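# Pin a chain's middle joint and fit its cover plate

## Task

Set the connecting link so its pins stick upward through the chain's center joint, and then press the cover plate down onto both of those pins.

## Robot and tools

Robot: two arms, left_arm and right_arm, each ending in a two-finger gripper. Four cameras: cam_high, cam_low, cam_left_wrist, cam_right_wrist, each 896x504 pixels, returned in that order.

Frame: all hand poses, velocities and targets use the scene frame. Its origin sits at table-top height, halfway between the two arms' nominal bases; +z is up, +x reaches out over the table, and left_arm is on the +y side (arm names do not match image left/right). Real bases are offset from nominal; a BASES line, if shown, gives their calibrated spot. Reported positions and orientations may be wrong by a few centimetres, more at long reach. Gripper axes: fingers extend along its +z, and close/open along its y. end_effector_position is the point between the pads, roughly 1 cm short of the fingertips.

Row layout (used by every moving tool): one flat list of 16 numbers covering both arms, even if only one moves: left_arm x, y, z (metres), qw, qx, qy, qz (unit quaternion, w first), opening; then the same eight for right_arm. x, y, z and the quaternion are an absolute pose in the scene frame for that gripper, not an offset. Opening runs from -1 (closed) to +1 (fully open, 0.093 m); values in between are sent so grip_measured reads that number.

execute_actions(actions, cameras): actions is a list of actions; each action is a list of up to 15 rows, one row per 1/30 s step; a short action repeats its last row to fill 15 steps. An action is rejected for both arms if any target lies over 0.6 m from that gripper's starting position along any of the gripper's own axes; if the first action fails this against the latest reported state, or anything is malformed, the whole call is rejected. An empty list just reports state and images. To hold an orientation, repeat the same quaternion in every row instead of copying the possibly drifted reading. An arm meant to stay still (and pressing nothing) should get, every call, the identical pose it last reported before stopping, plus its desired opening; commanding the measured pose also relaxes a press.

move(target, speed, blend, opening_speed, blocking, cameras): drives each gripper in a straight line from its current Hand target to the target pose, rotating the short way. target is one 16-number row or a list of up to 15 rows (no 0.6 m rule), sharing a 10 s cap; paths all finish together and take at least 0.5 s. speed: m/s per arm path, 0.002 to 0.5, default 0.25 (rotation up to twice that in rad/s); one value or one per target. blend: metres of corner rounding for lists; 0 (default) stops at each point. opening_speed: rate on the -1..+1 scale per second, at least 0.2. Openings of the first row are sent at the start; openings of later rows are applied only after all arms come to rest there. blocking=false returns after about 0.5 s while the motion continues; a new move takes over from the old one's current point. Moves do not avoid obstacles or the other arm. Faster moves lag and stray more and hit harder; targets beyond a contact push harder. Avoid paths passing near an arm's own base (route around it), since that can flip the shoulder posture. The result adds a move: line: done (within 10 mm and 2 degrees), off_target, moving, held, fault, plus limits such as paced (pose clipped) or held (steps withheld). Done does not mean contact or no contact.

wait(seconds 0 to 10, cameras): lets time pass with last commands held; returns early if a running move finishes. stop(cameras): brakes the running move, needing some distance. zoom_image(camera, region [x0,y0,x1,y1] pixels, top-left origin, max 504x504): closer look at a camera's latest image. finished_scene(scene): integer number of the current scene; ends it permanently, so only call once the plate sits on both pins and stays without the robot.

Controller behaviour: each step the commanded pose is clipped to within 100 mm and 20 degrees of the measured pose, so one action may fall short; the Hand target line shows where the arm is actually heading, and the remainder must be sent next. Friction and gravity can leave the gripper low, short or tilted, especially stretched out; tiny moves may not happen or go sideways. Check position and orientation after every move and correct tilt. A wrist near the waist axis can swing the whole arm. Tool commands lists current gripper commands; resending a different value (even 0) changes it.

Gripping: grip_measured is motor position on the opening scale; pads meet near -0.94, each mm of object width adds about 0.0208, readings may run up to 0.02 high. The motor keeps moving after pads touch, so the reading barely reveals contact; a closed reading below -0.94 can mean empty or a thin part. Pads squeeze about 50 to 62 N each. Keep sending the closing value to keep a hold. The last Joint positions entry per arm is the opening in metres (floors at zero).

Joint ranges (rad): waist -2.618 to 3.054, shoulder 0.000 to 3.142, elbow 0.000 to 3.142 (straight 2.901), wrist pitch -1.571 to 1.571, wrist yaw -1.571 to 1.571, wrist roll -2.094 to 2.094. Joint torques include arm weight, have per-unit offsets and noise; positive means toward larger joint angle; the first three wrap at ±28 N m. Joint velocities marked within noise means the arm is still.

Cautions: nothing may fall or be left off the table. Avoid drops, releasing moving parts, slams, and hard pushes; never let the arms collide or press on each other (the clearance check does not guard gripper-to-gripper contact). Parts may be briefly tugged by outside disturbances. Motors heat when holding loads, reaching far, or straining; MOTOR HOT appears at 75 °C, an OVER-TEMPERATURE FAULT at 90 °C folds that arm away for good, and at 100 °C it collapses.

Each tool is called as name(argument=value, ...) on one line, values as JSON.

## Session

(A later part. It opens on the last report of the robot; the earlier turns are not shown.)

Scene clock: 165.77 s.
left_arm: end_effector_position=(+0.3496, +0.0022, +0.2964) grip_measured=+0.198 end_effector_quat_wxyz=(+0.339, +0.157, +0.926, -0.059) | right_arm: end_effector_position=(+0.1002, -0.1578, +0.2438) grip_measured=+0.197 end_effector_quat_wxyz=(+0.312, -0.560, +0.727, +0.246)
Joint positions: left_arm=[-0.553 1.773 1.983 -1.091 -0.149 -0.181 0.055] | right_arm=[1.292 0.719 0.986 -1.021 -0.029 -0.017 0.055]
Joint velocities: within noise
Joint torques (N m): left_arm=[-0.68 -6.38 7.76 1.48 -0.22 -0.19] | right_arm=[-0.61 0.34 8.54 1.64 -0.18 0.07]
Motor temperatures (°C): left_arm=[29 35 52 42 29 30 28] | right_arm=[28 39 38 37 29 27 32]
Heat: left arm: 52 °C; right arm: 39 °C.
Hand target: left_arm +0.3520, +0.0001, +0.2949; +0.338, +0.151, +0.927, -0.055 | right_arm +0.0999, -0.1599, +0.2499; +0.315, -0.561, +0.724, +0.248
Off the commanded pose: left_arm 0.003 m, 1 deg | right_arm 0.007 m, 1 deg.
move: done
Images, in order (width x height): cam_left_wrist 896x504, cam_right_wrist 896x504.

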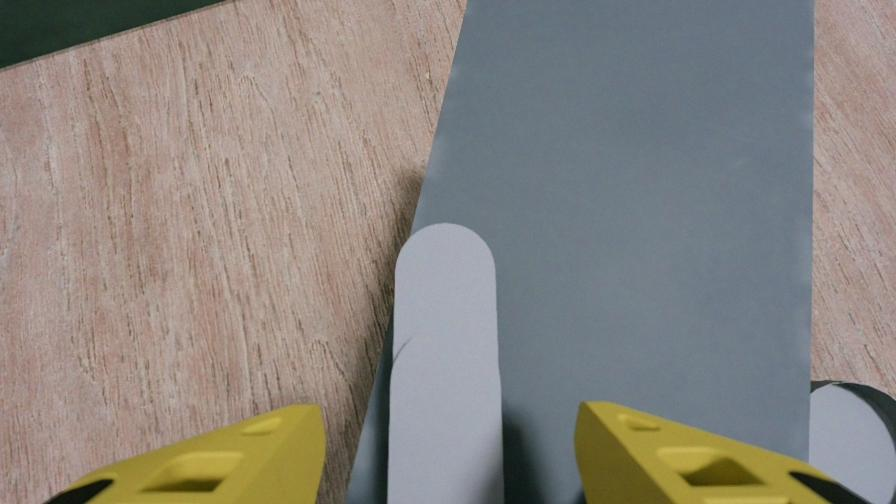

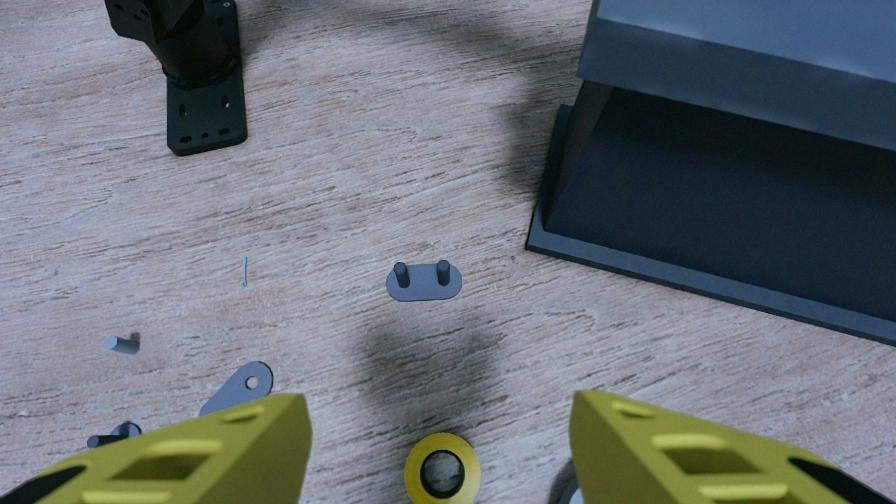

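move(target=[[0.350,0.001,0.256,0.3376,0.1510,0.9275,-0.0550,0.2,0.10,-0.16,0.25,0.3146,-0.5610,0.7246,0.2482,0.2]], speed=0.06, cameras=["cam_left_wrist"])

Scene clock: 167.43 s.
left_arm: end_effector_position=(+0.3542, -0.0005, +0.2487) grip_measured=+0.198 end_effector_quat_wxyz=(+0.328, +0.155, +0.930, -0.054) | right_arm: end_effector_position=(+0.1002, -0.1578, +0.2438) grip_measured=+0.197 end_effector_quat_wxyz=(+0.312, -0.560, +0.727, +0.246)
Joint positions: left_arm=[-0.553 1.747 1.767 -0.926 -0.15 -0.188 0.055] | right_arm=[1.292 0.719 0.986 -1.021 -0.029 -0.017 0.055]
Joint velocities: within noise
Joint torques (N m): left_arm=[-0.68 -10.48 5.49 1.57 -0.23 -0.14] | right_arm=[-0.64 0.34 8.54 1.64 -0.18 0.07]
Motor temperatures (°C): left_arm=[29 35 52 42 29 30 28] | right_arm=[28 39 38 37 29 27 32]
Heat: left arm: 52 °C; right arm: 39 °C.
Hand target: left_arm +0.3501, +0.0011, +0.2560; +0.337, +0.151, +0.928, -0.055 | right_arm +0.0999, -0.1599, +0.2499; +0.315, -0.561, +0.724, +0.248
Off the commanded pose: left_arm 0.009 m, 1 deg | right_arm 0.007 m, 1 deg.
move: done
Images, in order (width x height): cam_left_wrist 896x504.

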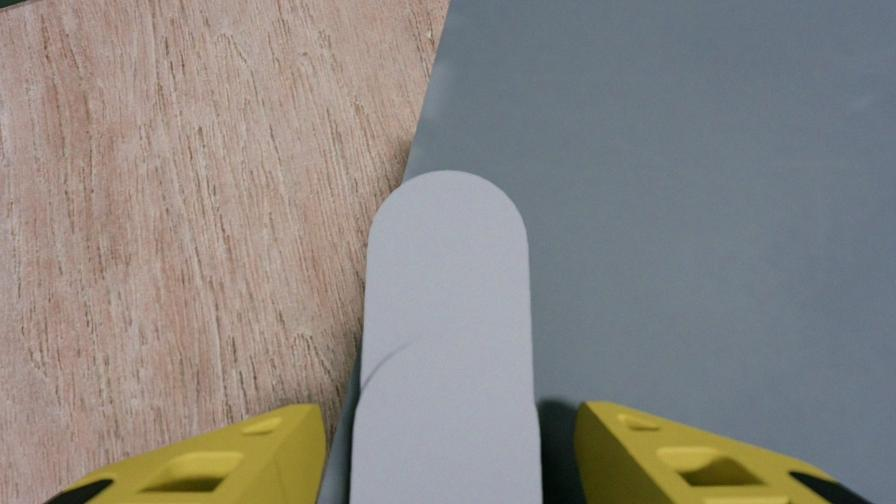

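move(target=[0.350,0.001,0.256,0.3376,0.1510,0.9275,-0.0550,-0.7,0.10,-0.16,0.25,0.3146,-0.5610,0.7246,0.2482,0.2], opening_speed=0.6)

Scene clock: 171.27 s.
left_arm: end_effector_position=(+0.3545, -0.0001, +0.2487) grip_measured=-0.468 end_effector_quat_wxyz=(+0.329, +0.154, +0.930, -0.053) | right_arm: end_effector_position=(+0.1002, -0.1578, +0.2437) grip_measured=+0.197 end_effector_quat_wxyz=(+0.312, -0.560, +0.727, +0.246)
Joint positions: left_arm=[-0.553 1.747 1.766 -0.925 -0.153 -0.188 0.023] | right_arm=[1.292 0.719 0.986 -1.022 -0.029 -0.017 0.055]
Joint velocities: within noise
Joint torques (N m): left_arm=[-0.7 -10.5 5.46 1.55 -0.2 -0.14] | right_arm=[-0.62 0.31 8.53 1.64 -0.18 0.08]
Motor temperatures (°C): left_arm=[29 36 51 42 29 30 28] | right_arm=[28 39 39 37 29 27 32]
Heat: left arm: 51 °C; right arm: 39 °C.
Hand target: left_arm +0.3501, +0.0011, +0.2559; +0.337, +0.151, +0.928, -0.055 | right_arm +0.0999, -0.1600, +0.2499; +0.315, -0.561, +0.725, +0.248
Off the commanded pose: left_arm 0.009 m, 1 deg | right_arm 0.007 m, 1 deg.
move: done

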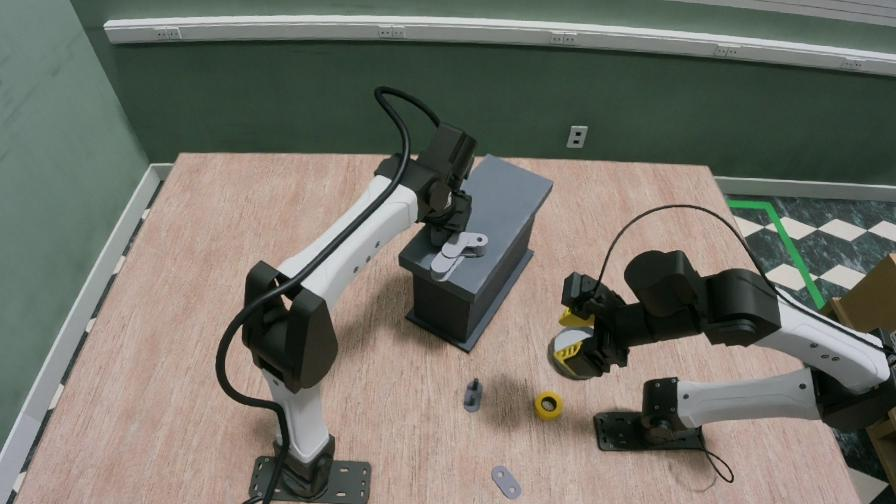

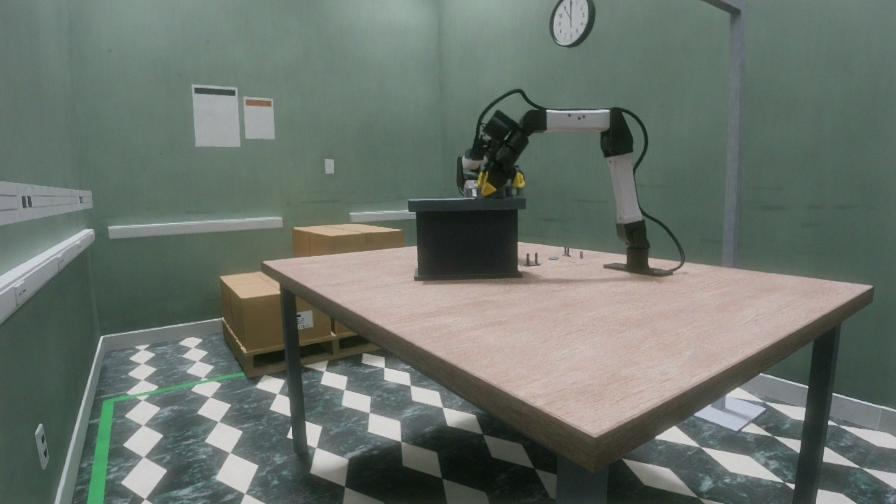

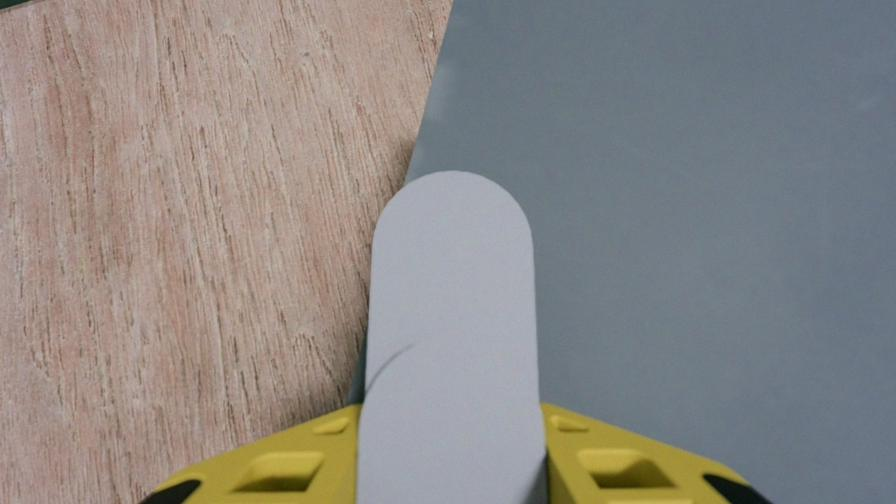

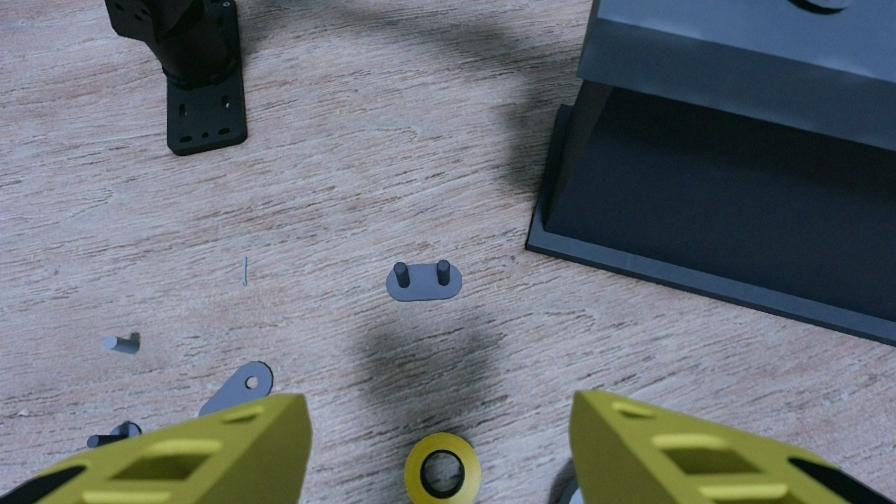

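move(target=[[0.348,0.002,0.300,0.3376,0.1510,0.9275,-0.0550,-0.7,0.11,-0.19,0.27,0.3146,-0.5610,0.7246,0.2482,0.2],[0.335,0.010,0.350,0.3376,0.1510,0.9275,-0.0550,-0.7,0.12,-0.21,0.28,0.3146,-0.5610,0.7246,0.2482,0.2]], speed=0.08, blend=0.01)

Scene clock: 175.40 s.
left_arm: end_effector_position=(+0.3283, +0.0153, +0.3366) grip_measured=-0.468 end_effector_quat_wxyz=(+0.311, +0.158, +0.936, -0.046) | right_arm: end_effector_position=(+0.1203, -0.2095, +0.2763) grip_measured=+0.197 end_effector_quat_wxyz=(+0.316, -0.559, +0.725, +0.248)
Joint positions: left_arm=[-0.555 1.869 2.346 -1.424 -0.153 -0.188 0.023] | right_arm=[0.707 0.703 1.159 -1.305 -0.443 -0.446 0.055]
Joint velocities: within noise
Joint torques (N m): left_arm=[-0.64 -7.41 7.94 1.73 -0.21 -0.16] | right_arm=[-0.62 2.78 7.72 1.49 -0.36 0.07]
Motor temperatures (°C): left_arm=[29 37 51 43 29 30 29] | right_arm=[28 38 39 37 29 27 32]
Heat: left arm: 51 °C; right arm: 39 °C.
Hand target: left_arm +0.3344, +0.0104, +0.3499; +0.337, +0.151, +0.928, -0.055 | right_arm +0.1200, -0.2099, +0.2800; +0.315, -0.561, +0.724, +0.248
Off the commanded pose: left_arm 0.016 m, 3 deg | right_arm 0.004 m, 0 deg.
move: off_target (left_arm)

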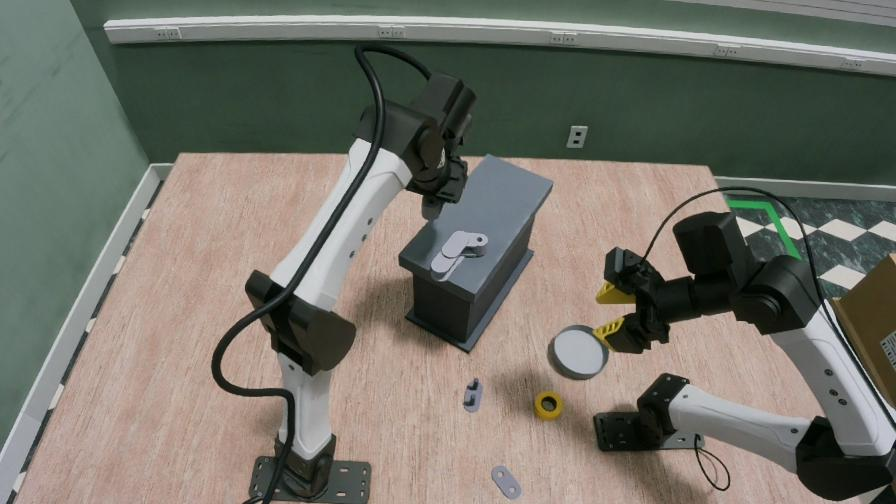

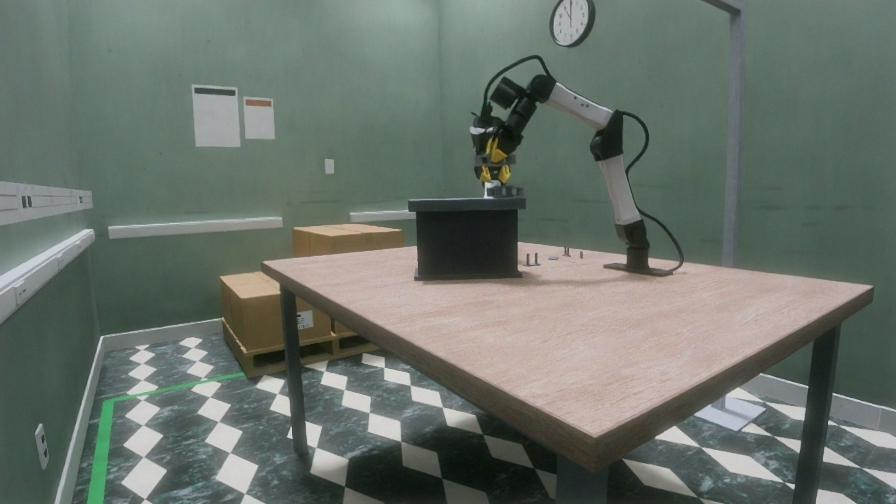

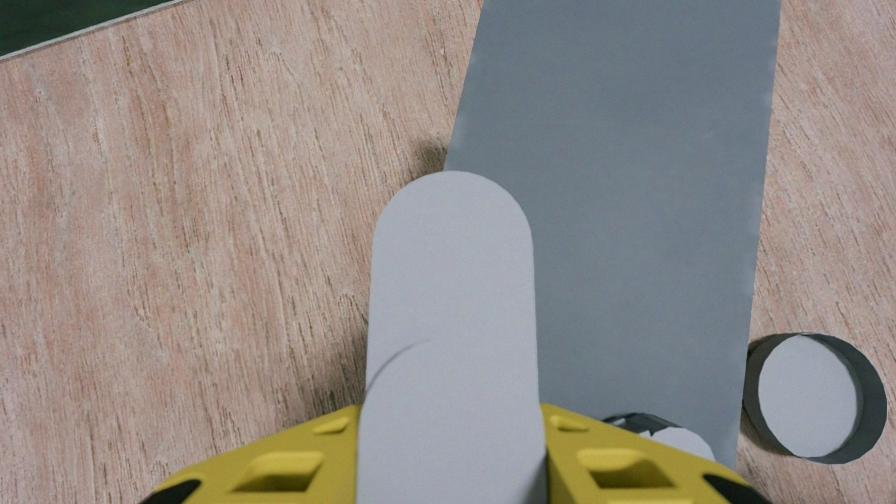

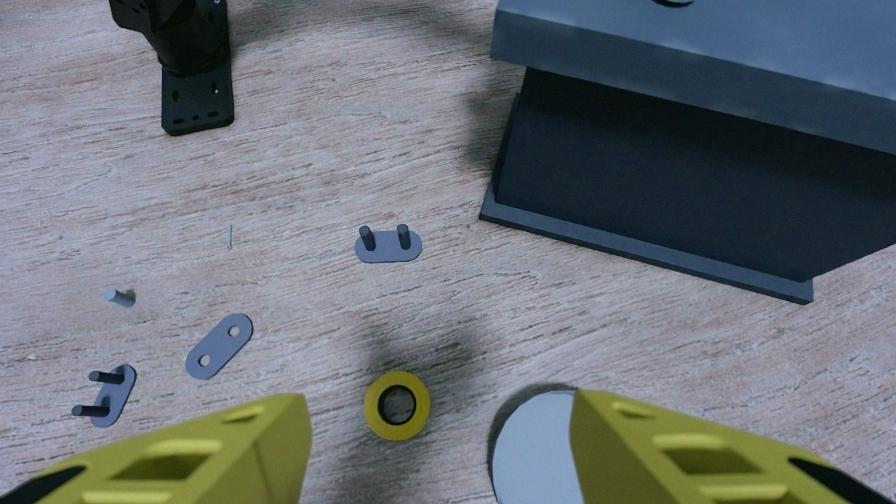

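move(target=[[0.24,0.05,0.34,0.3137,0.3224,0.8857,-0.1142,-0.7,0.12,-0.21,0.28,0.3146,-0.5610,0.7246,0.2482,0.2],[0.11,0.00,0.27,0.2648,0.5738,0.7478,-0.2032,-0.7,0.12,-0.21,0.28,0.3146,-0.5610,0.7246,0.2482,0.2],[0.052,-0.095,0.15,0.2401,0.6548,0.6780,-0.2319,-0.7,0.12,-0.21,0.28,0.3146,-0.5610,0.7246,0.2482,0.2]], speed=0.2, blend=0.03)

Scene clock: 180.93 s.
left_arm: end_effector_position=(+0.0481, -0.0820, +0.1424) grip_measured=-0.468 end_effector_quat_wxyz=(+0.216, +0.661, +0.684, -0.220) | right_arm: end_effector_position=(+0.1200, -0.2095, +0.2762) grip_measured=+0.197 end_effector_quat_wxyz=(+0.316, -0.560, +0.725, +0.248)
Joint positions: left_arm=[-1.136 1.249 0.915 -0.65 0.237 0.312 0.023] | right_arm=[0.707 0.703 1.159 -1.306 -0.445 -0.447 0.055]
Joint velocities: within noise
Joint torques (N m): left_arm=[-0.68 -3.12 7.02 1.96 0.1 -0.2] | right_arm=[-0.66 2.81 7.75 1.48 -0.36 0.08]
Motor temperatures (°C): left_arm=[29 37 51 43 29 30 29] | right_arm=[28 38 39 37 29 27 32]
Heat: left arm: 51 °C; right arm: 39 °C.
Hand target: left_arm +0.0517, -0.0941, +0.1505; +0.240, +0.655, +0.678, -0.232 | right_arm +0.1200, -0.2100, +0.2800; +0.315, -0.561, +0.725, +0.248
Off the commanded pose: left_arm 0.016 m, 3 deg | right_arm 0.004 m, 0 deg.
move: off_target (left_arm)

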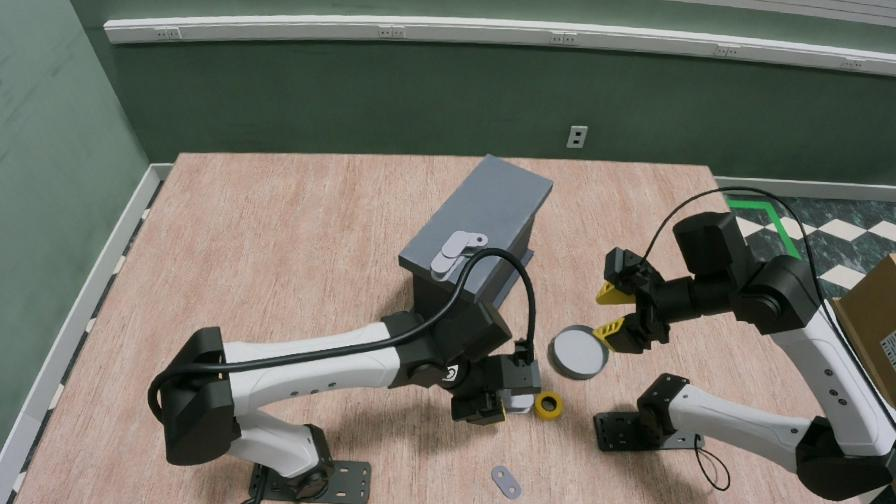

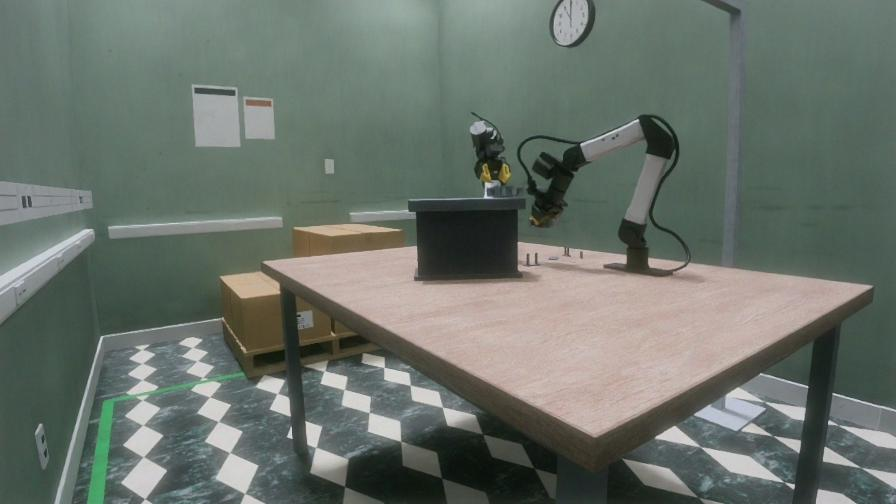

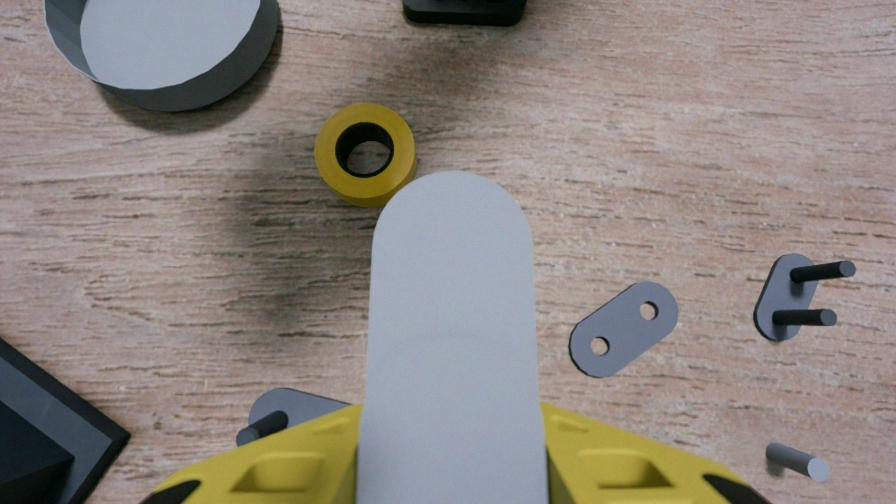

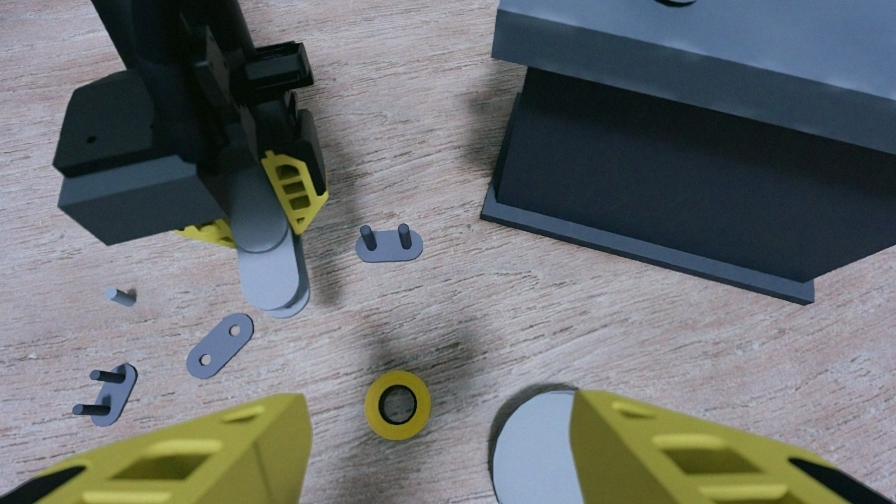

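move(target=[[0.054,-0.122,0.10,0.2501,0.6522,0.6754,-0.2244,-0.7,0.12,-0.21,0.28,0.3146,-0.5610,0.7246,0.2482,0.2]], speed=0.1)

move(target=[[0.054,-0.122,0.07,0.2501,0.6522,0.6754,-0.2244,-0.7,0.12,-0.21,0.28,0.3146,-0.5610,0.7246,0.2482,0.2]], speed=0.06)

Scene clock: 183.83 s.
left_arm: end_effector_position=(+0.0504, -0.1088, +0.0926) grip_measured=-0.468 end_effector_quat_wxyz=(+0.226, +0.661, +0.683, -0.213) | right_arm: end_effector_position=(+0.1199, -0.2095, +0.2762) grip_measured=+0.197 end_effector_quat_wxyz=(+0.316, -0.560, +0.725, +0.248)
Joint positions: left_arm=[-1.184 1.388 0.809 -0.385 0.189 0.279 0.023] | right_arm=[0.707 0.703 1.159 -1.306 -0.445 -0.447 0.055]
Joint velocities: within noise
Joint torques (N m): left_arm=[-0.65 -4.12 6.72 2 0.04 -0.2] | right_arm=[-0.65 2.8 7.73 1.48 -0.37 0.08]
Motor temperatures (°C): left_arm=[29 37 51 44 29 30 29] | right_arm=[28 38 40 37 29 27 32]
Heat: left arm: 51 °C; right arm: 40 °C.
Hand target: left_arm +0.0537, -0.1211, +0.1006; +0.250, +0.654, +0.677, -0.225 | right_arm +0.1199, -0.2099, +0.2800; +0.315, -0.561, +0.724, +0.248
Off the commanded pose: left_arm 0.016 m, 3 deg | right_arm 0.004 m, 0 deg.
move: off_target (left_arm)

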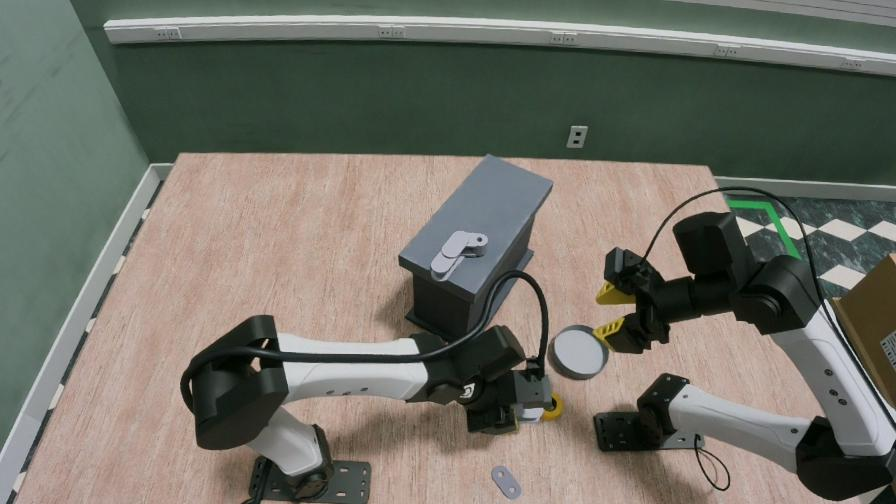

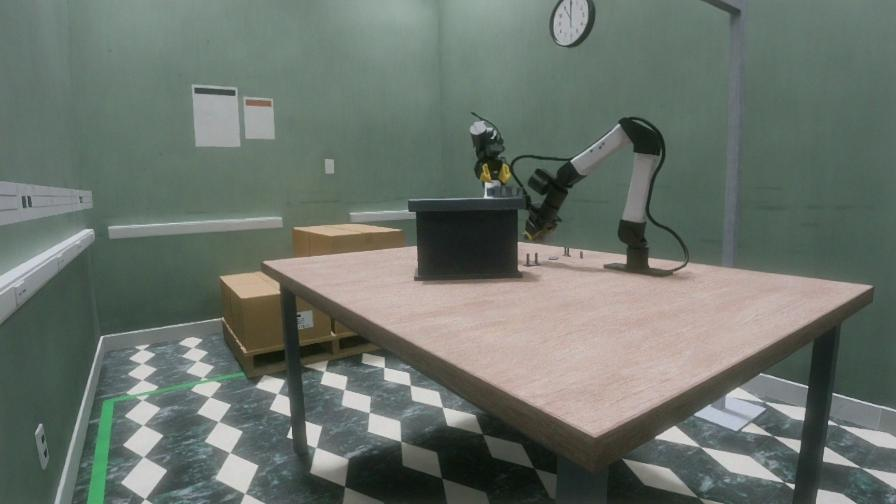

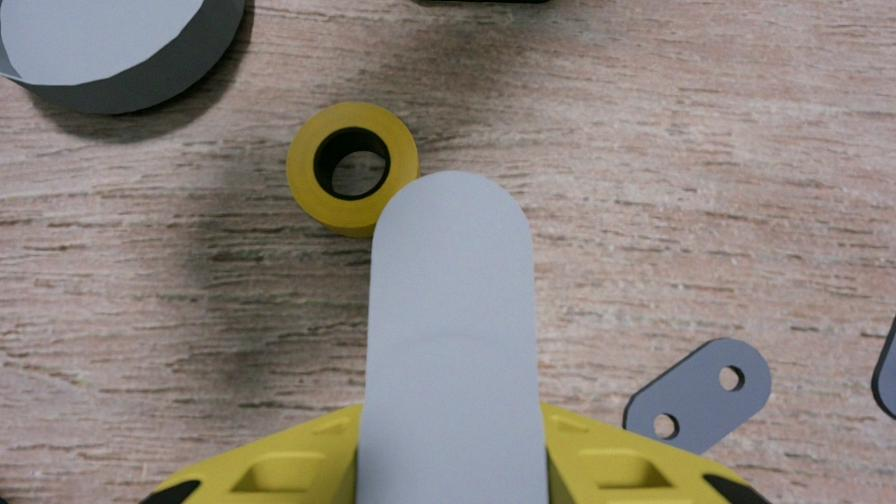

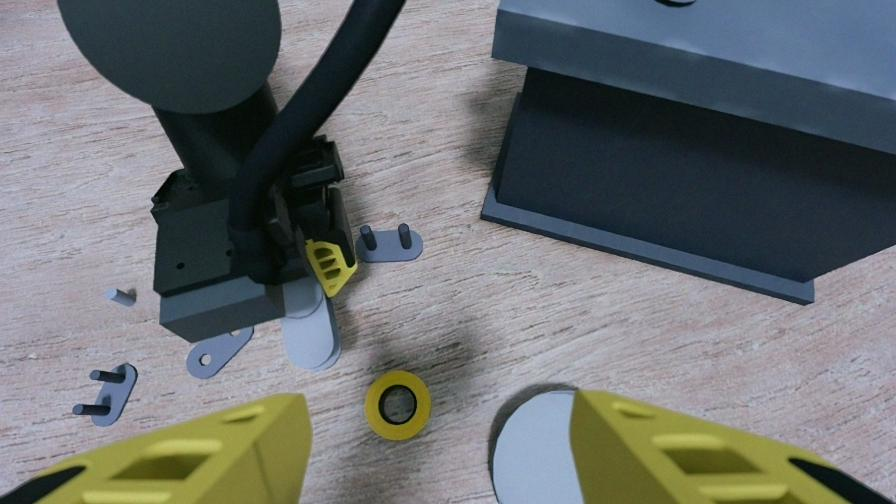

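Scene clock: 185.10 s.
left_arm: end_effector_position=(+0.0506, -0.1091, +0.0628) grip_measured=-0.468 end_effector_quat_wxyz=(+0.226, +0.661, +0.683, -0.213) | right_arm: end_effector_position=(+0.1199, -0.2095, +0.2762) grip_measured=+0.197 end_effector_quat_wxyz=(+0.316, -0.560, +0.725, +0.248)
Joint positions: left_arm=[-1.184 1.443 0.725 -0.246 0.189 0.279 0.023] | right_arm=[0.707 0.703 1.159 -1.306 -0.445 -0.447 0.055]
Joint velocities: within noise
Joint torques (N m): left_arm=[-0.65 -4.36 6.38 1.99 0.05 -0.2] | right_arm=[-0.65 2.78 7.73 1.48 -0.37 0.08]
Motor temperatures (°C): left_arm=[29 37 51 44 29 30 29] | right_arm=[28 38 40 36 29 27 32]
Heat: left arm: 51 °C; right arm: 40 °C.
Hand target: left_arm +0.0538, -0.1212, +0.0707; +0.250, +0.654, +0.677, -0.225 | right_arm +0.1199, -0.2099, +0.2800; +0.315, -0.561, +0.724, +0.248
Off the commanded pose: left_arm 0.015 m, 3 deg | right_arm 0.004 m, 0 deg.
move: off_target (left_arm)

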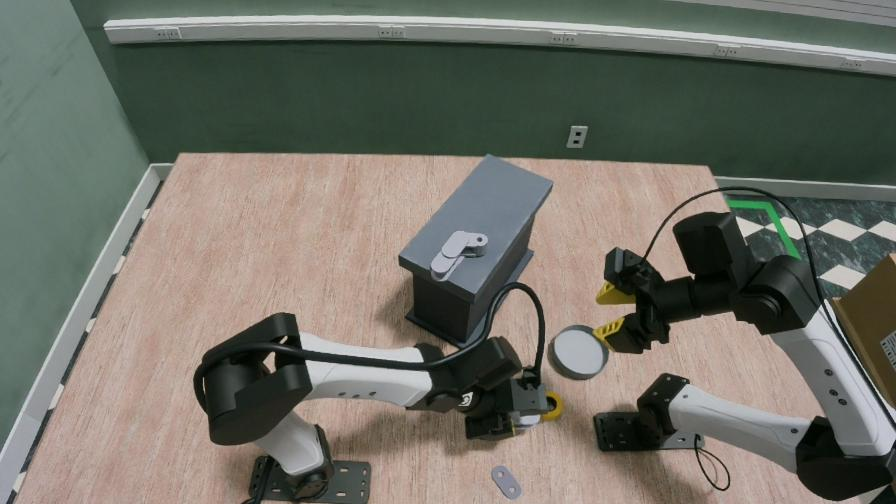

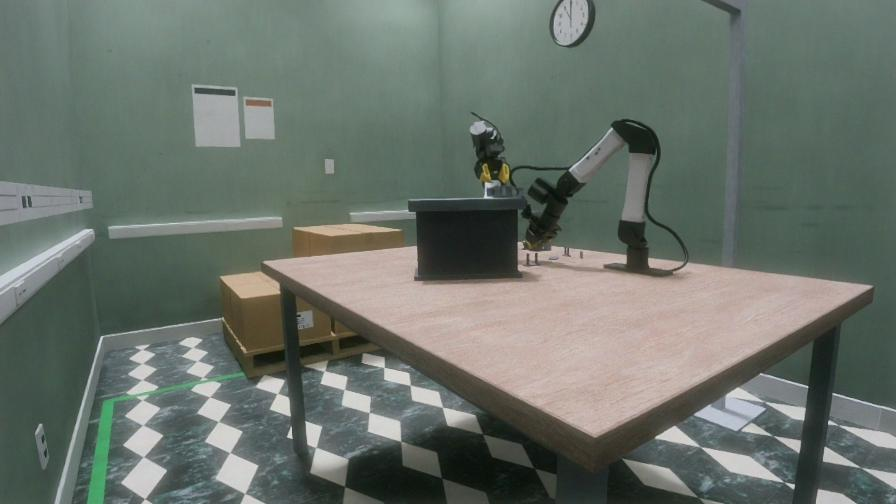

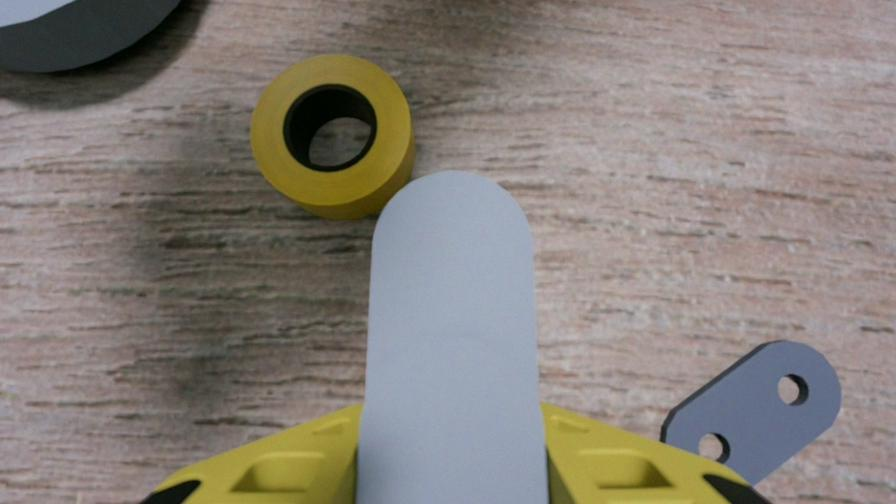

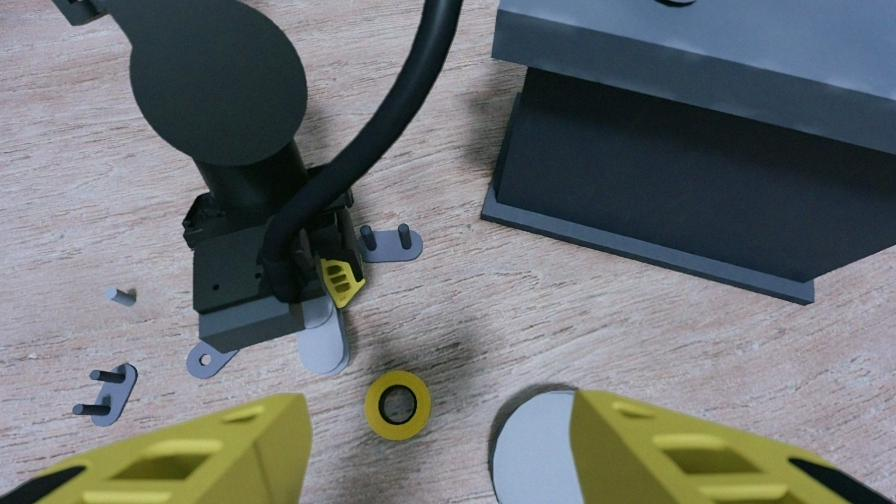

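move(target=[[0.046,-0.136,0.07,0.2501,0.6522,0.6754,-0.2244,-0.7,0.12,-0.21,0.28,0.3146,-0.5610,0.7246,0.2482,0.2]], speed=0.06)

move(target=[[0.046,-0.136,0.055,0.2501,0.6522,0.6754,-0.2244,-0.7,0.12,-0.21,0.28,0.3146,-0.5610,0.7246,0.2482,0.2]], speed=0.04)

Scene clock: 187.27 s.
left_arm: end_effector_position=(+0.0391, -0.1124, +0.0520) grip_measured=-0.468 end_effector_quat_wxyz=(+0.213, +0.664, +0.686, -0.206) | right_arm: end_effector_position=(+0.1199, -0.2095, +0.2762) grip_measured=+0.197 end_effector_quat_wxyz=(+0.316, -0.560, +0.725, +0.248)
Joint positions: left_arm=[-1.231 1.478 0.725 -0.236 0.162 0.242 0.023] | right_arm=[0.707 0.703 1.159 -1.306 -0.445 -0.447 0.055]
Joint velocities: within noise
Joint torques (N m): left_arm=[-0.58 -4.66 8.92 1.89 0.04 -0.17] | right_arm=[-0.66 2.78 7.73 1.48 -0.36 0.07]
Motor temperatures (°C): left_arm=[29 37 51 44 29 30 29] | right_arm=[28 38 40 36 29 27 32]
Heat: left arm: 51 °C; right arm: 40 °C.
Hand target: left_arm +0.0454, -0.1338, +0.0715; +0.250, +0.654, +0.677, -0.225 | right_arm +0.1200, -0.2099, +0.2800; +0.315, -0.561, +0.724, +0.248
Off the commanded pose: left_arm 0.031 m, 5 deg | right_arm 0.004 m, 0 deg.
move: off_target (left_arm)

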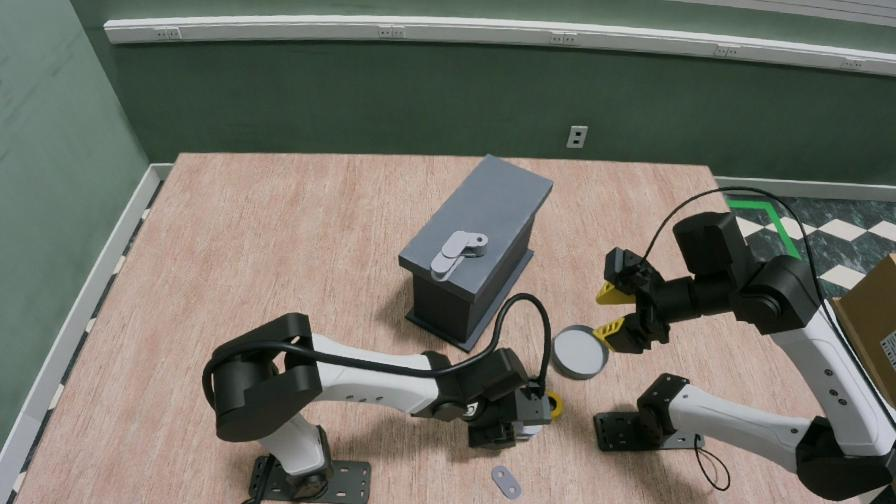

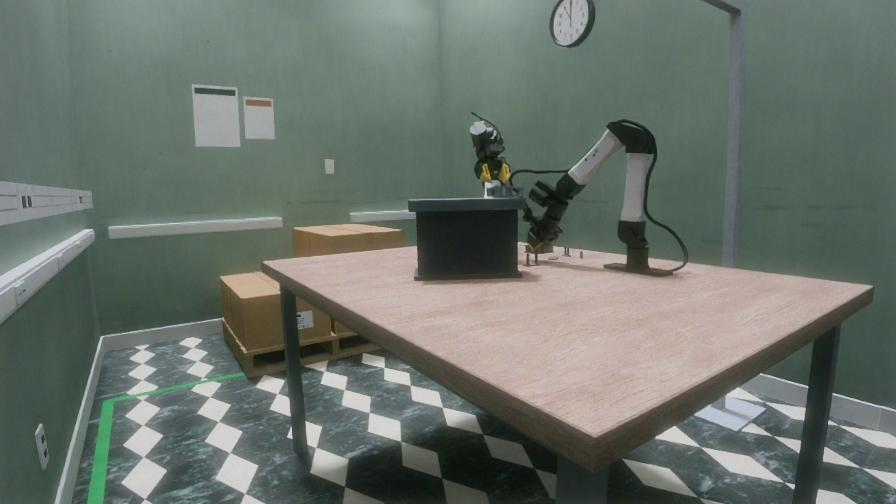

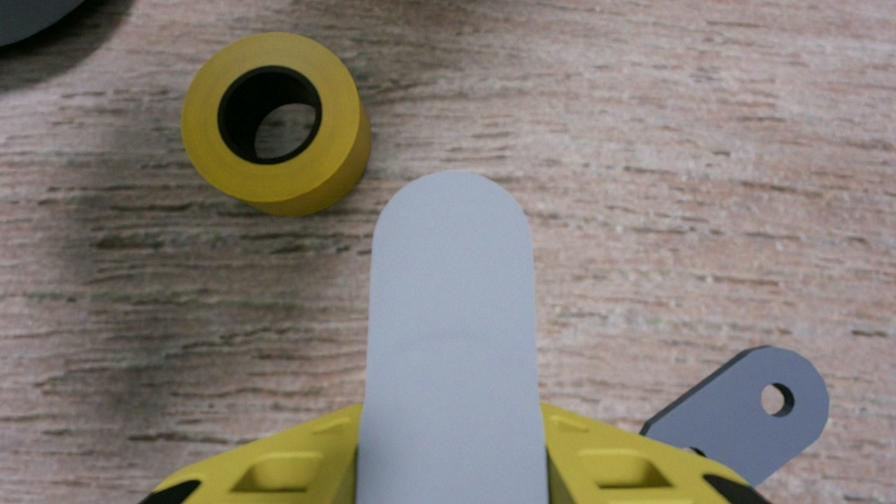

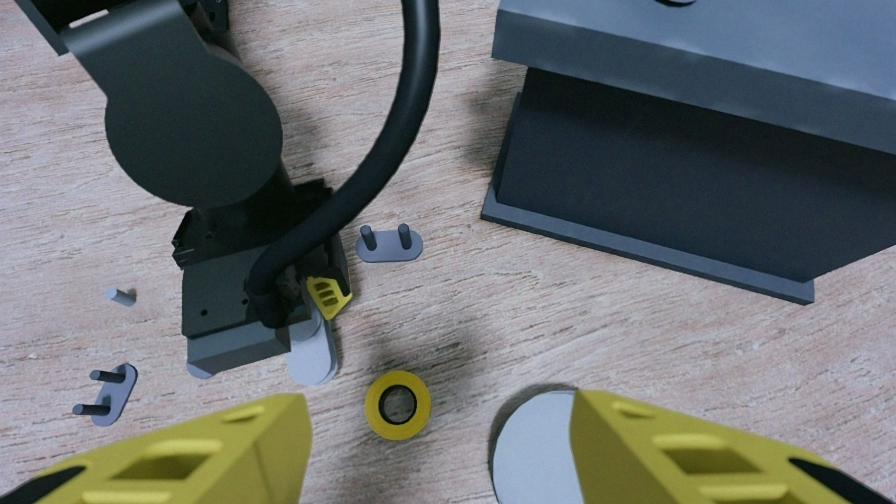

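Scene clock: 188.33 s.
left_arm: end_effector_position=(+0.0430, -0.1235, +0.0483) grip_measured=-0.468 end_effector_quat_wxyz=(+0.227, +0.662, +0.682, -0.213) | right_arm: end_effector_position=(+0.1199, -0.2095, +0.2762) grip_measured=+0.197 end_effector_quat_wxyz=(+0.316, -0.560, +0.725, +0.248)
Joint positions: left_arm=[-1.231 1.518 0.725 -0.164 0.161 0.242 0.023] | right_arm=[0.707 0.703 1.159 -1.306 -0.445 -0.447 0.055]
Joint velocities: within noise
Joint torques (N m): left_arm=[-0.62 -4.81 6.06 2.04 0.02 -0.2] | right_arm=[-0.65 2.8 7.72 1.48 -0.37 0.07]
Motor temperatures (°C): left_arm=[29 37 51 44 29 30 29] | right_arm=[28 38 40 36 29 27 32]
Heat: left arm: 51 °C; right arm: 40 °C.
Hand target: left_arm +0.0459, -0.1353, +0.0557; +0.250, +0.654, +0.677, -0.225 | right_arm +0.1200, -0.2099, +0.2800; +0.315, -0.561, +0.724, +0.248
Off the commanded pose: left_arm 0.014 m, 3 deg | right_arm 0.004 m, 0 deg.
move: off_target (left_arm)

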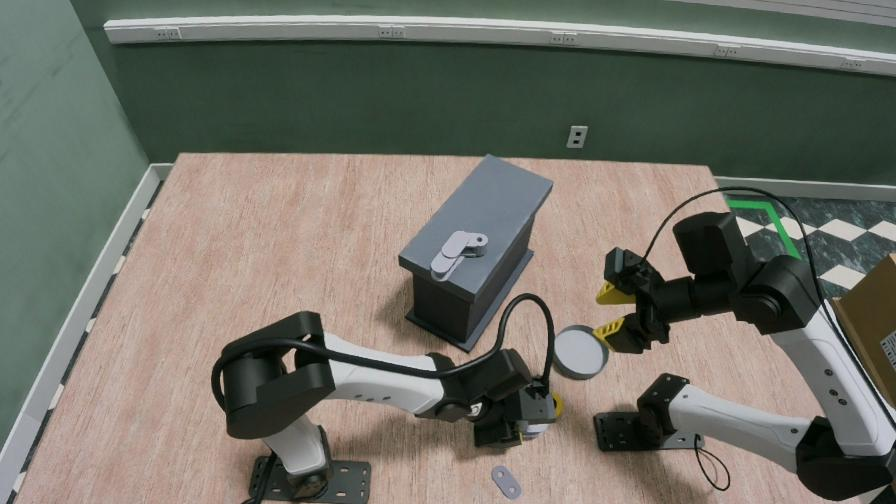

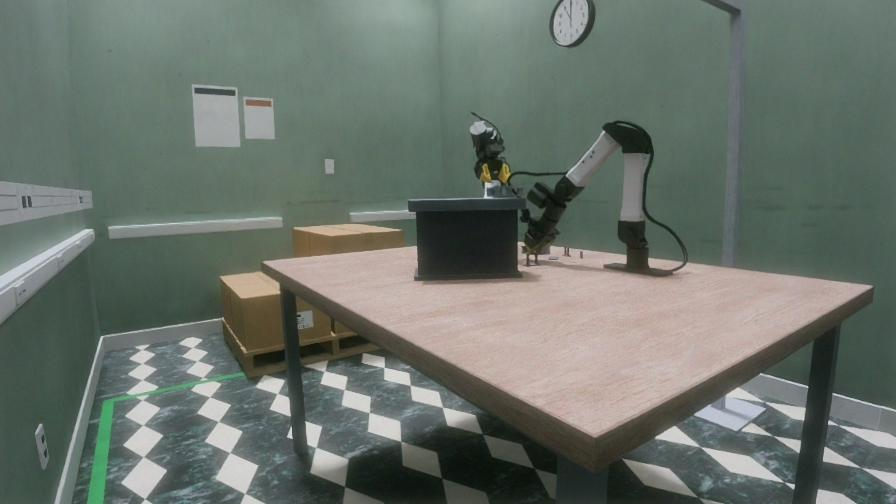

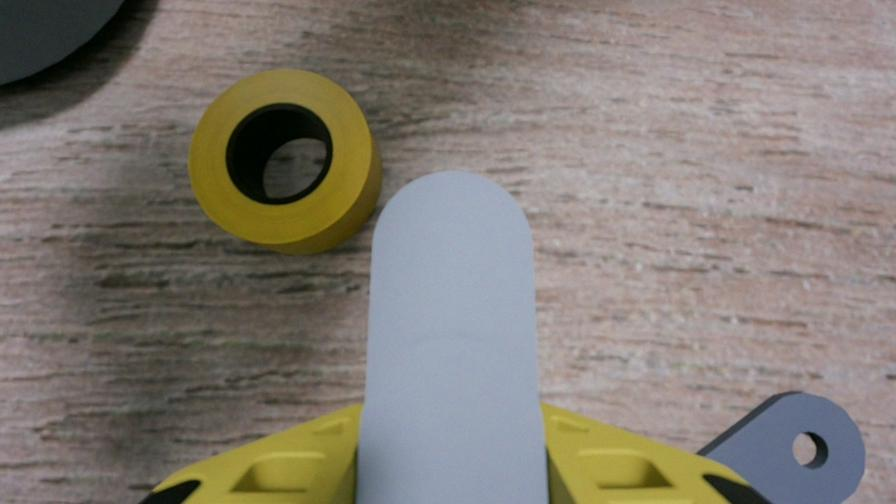

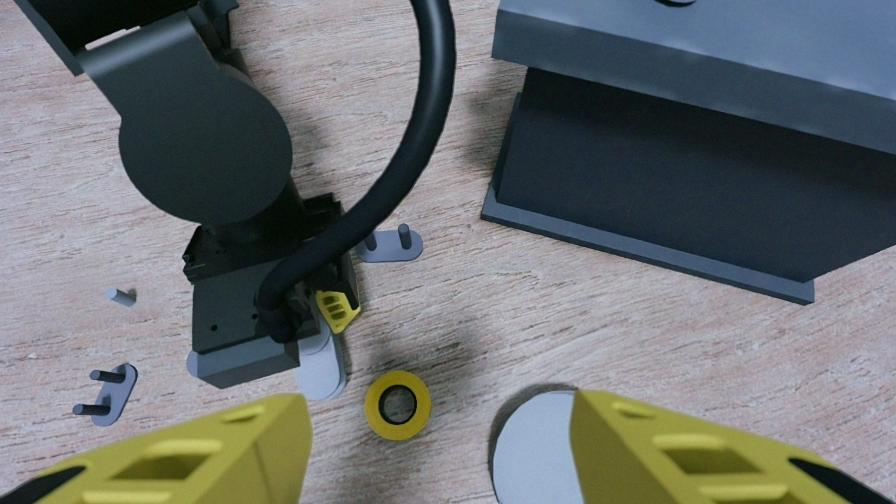

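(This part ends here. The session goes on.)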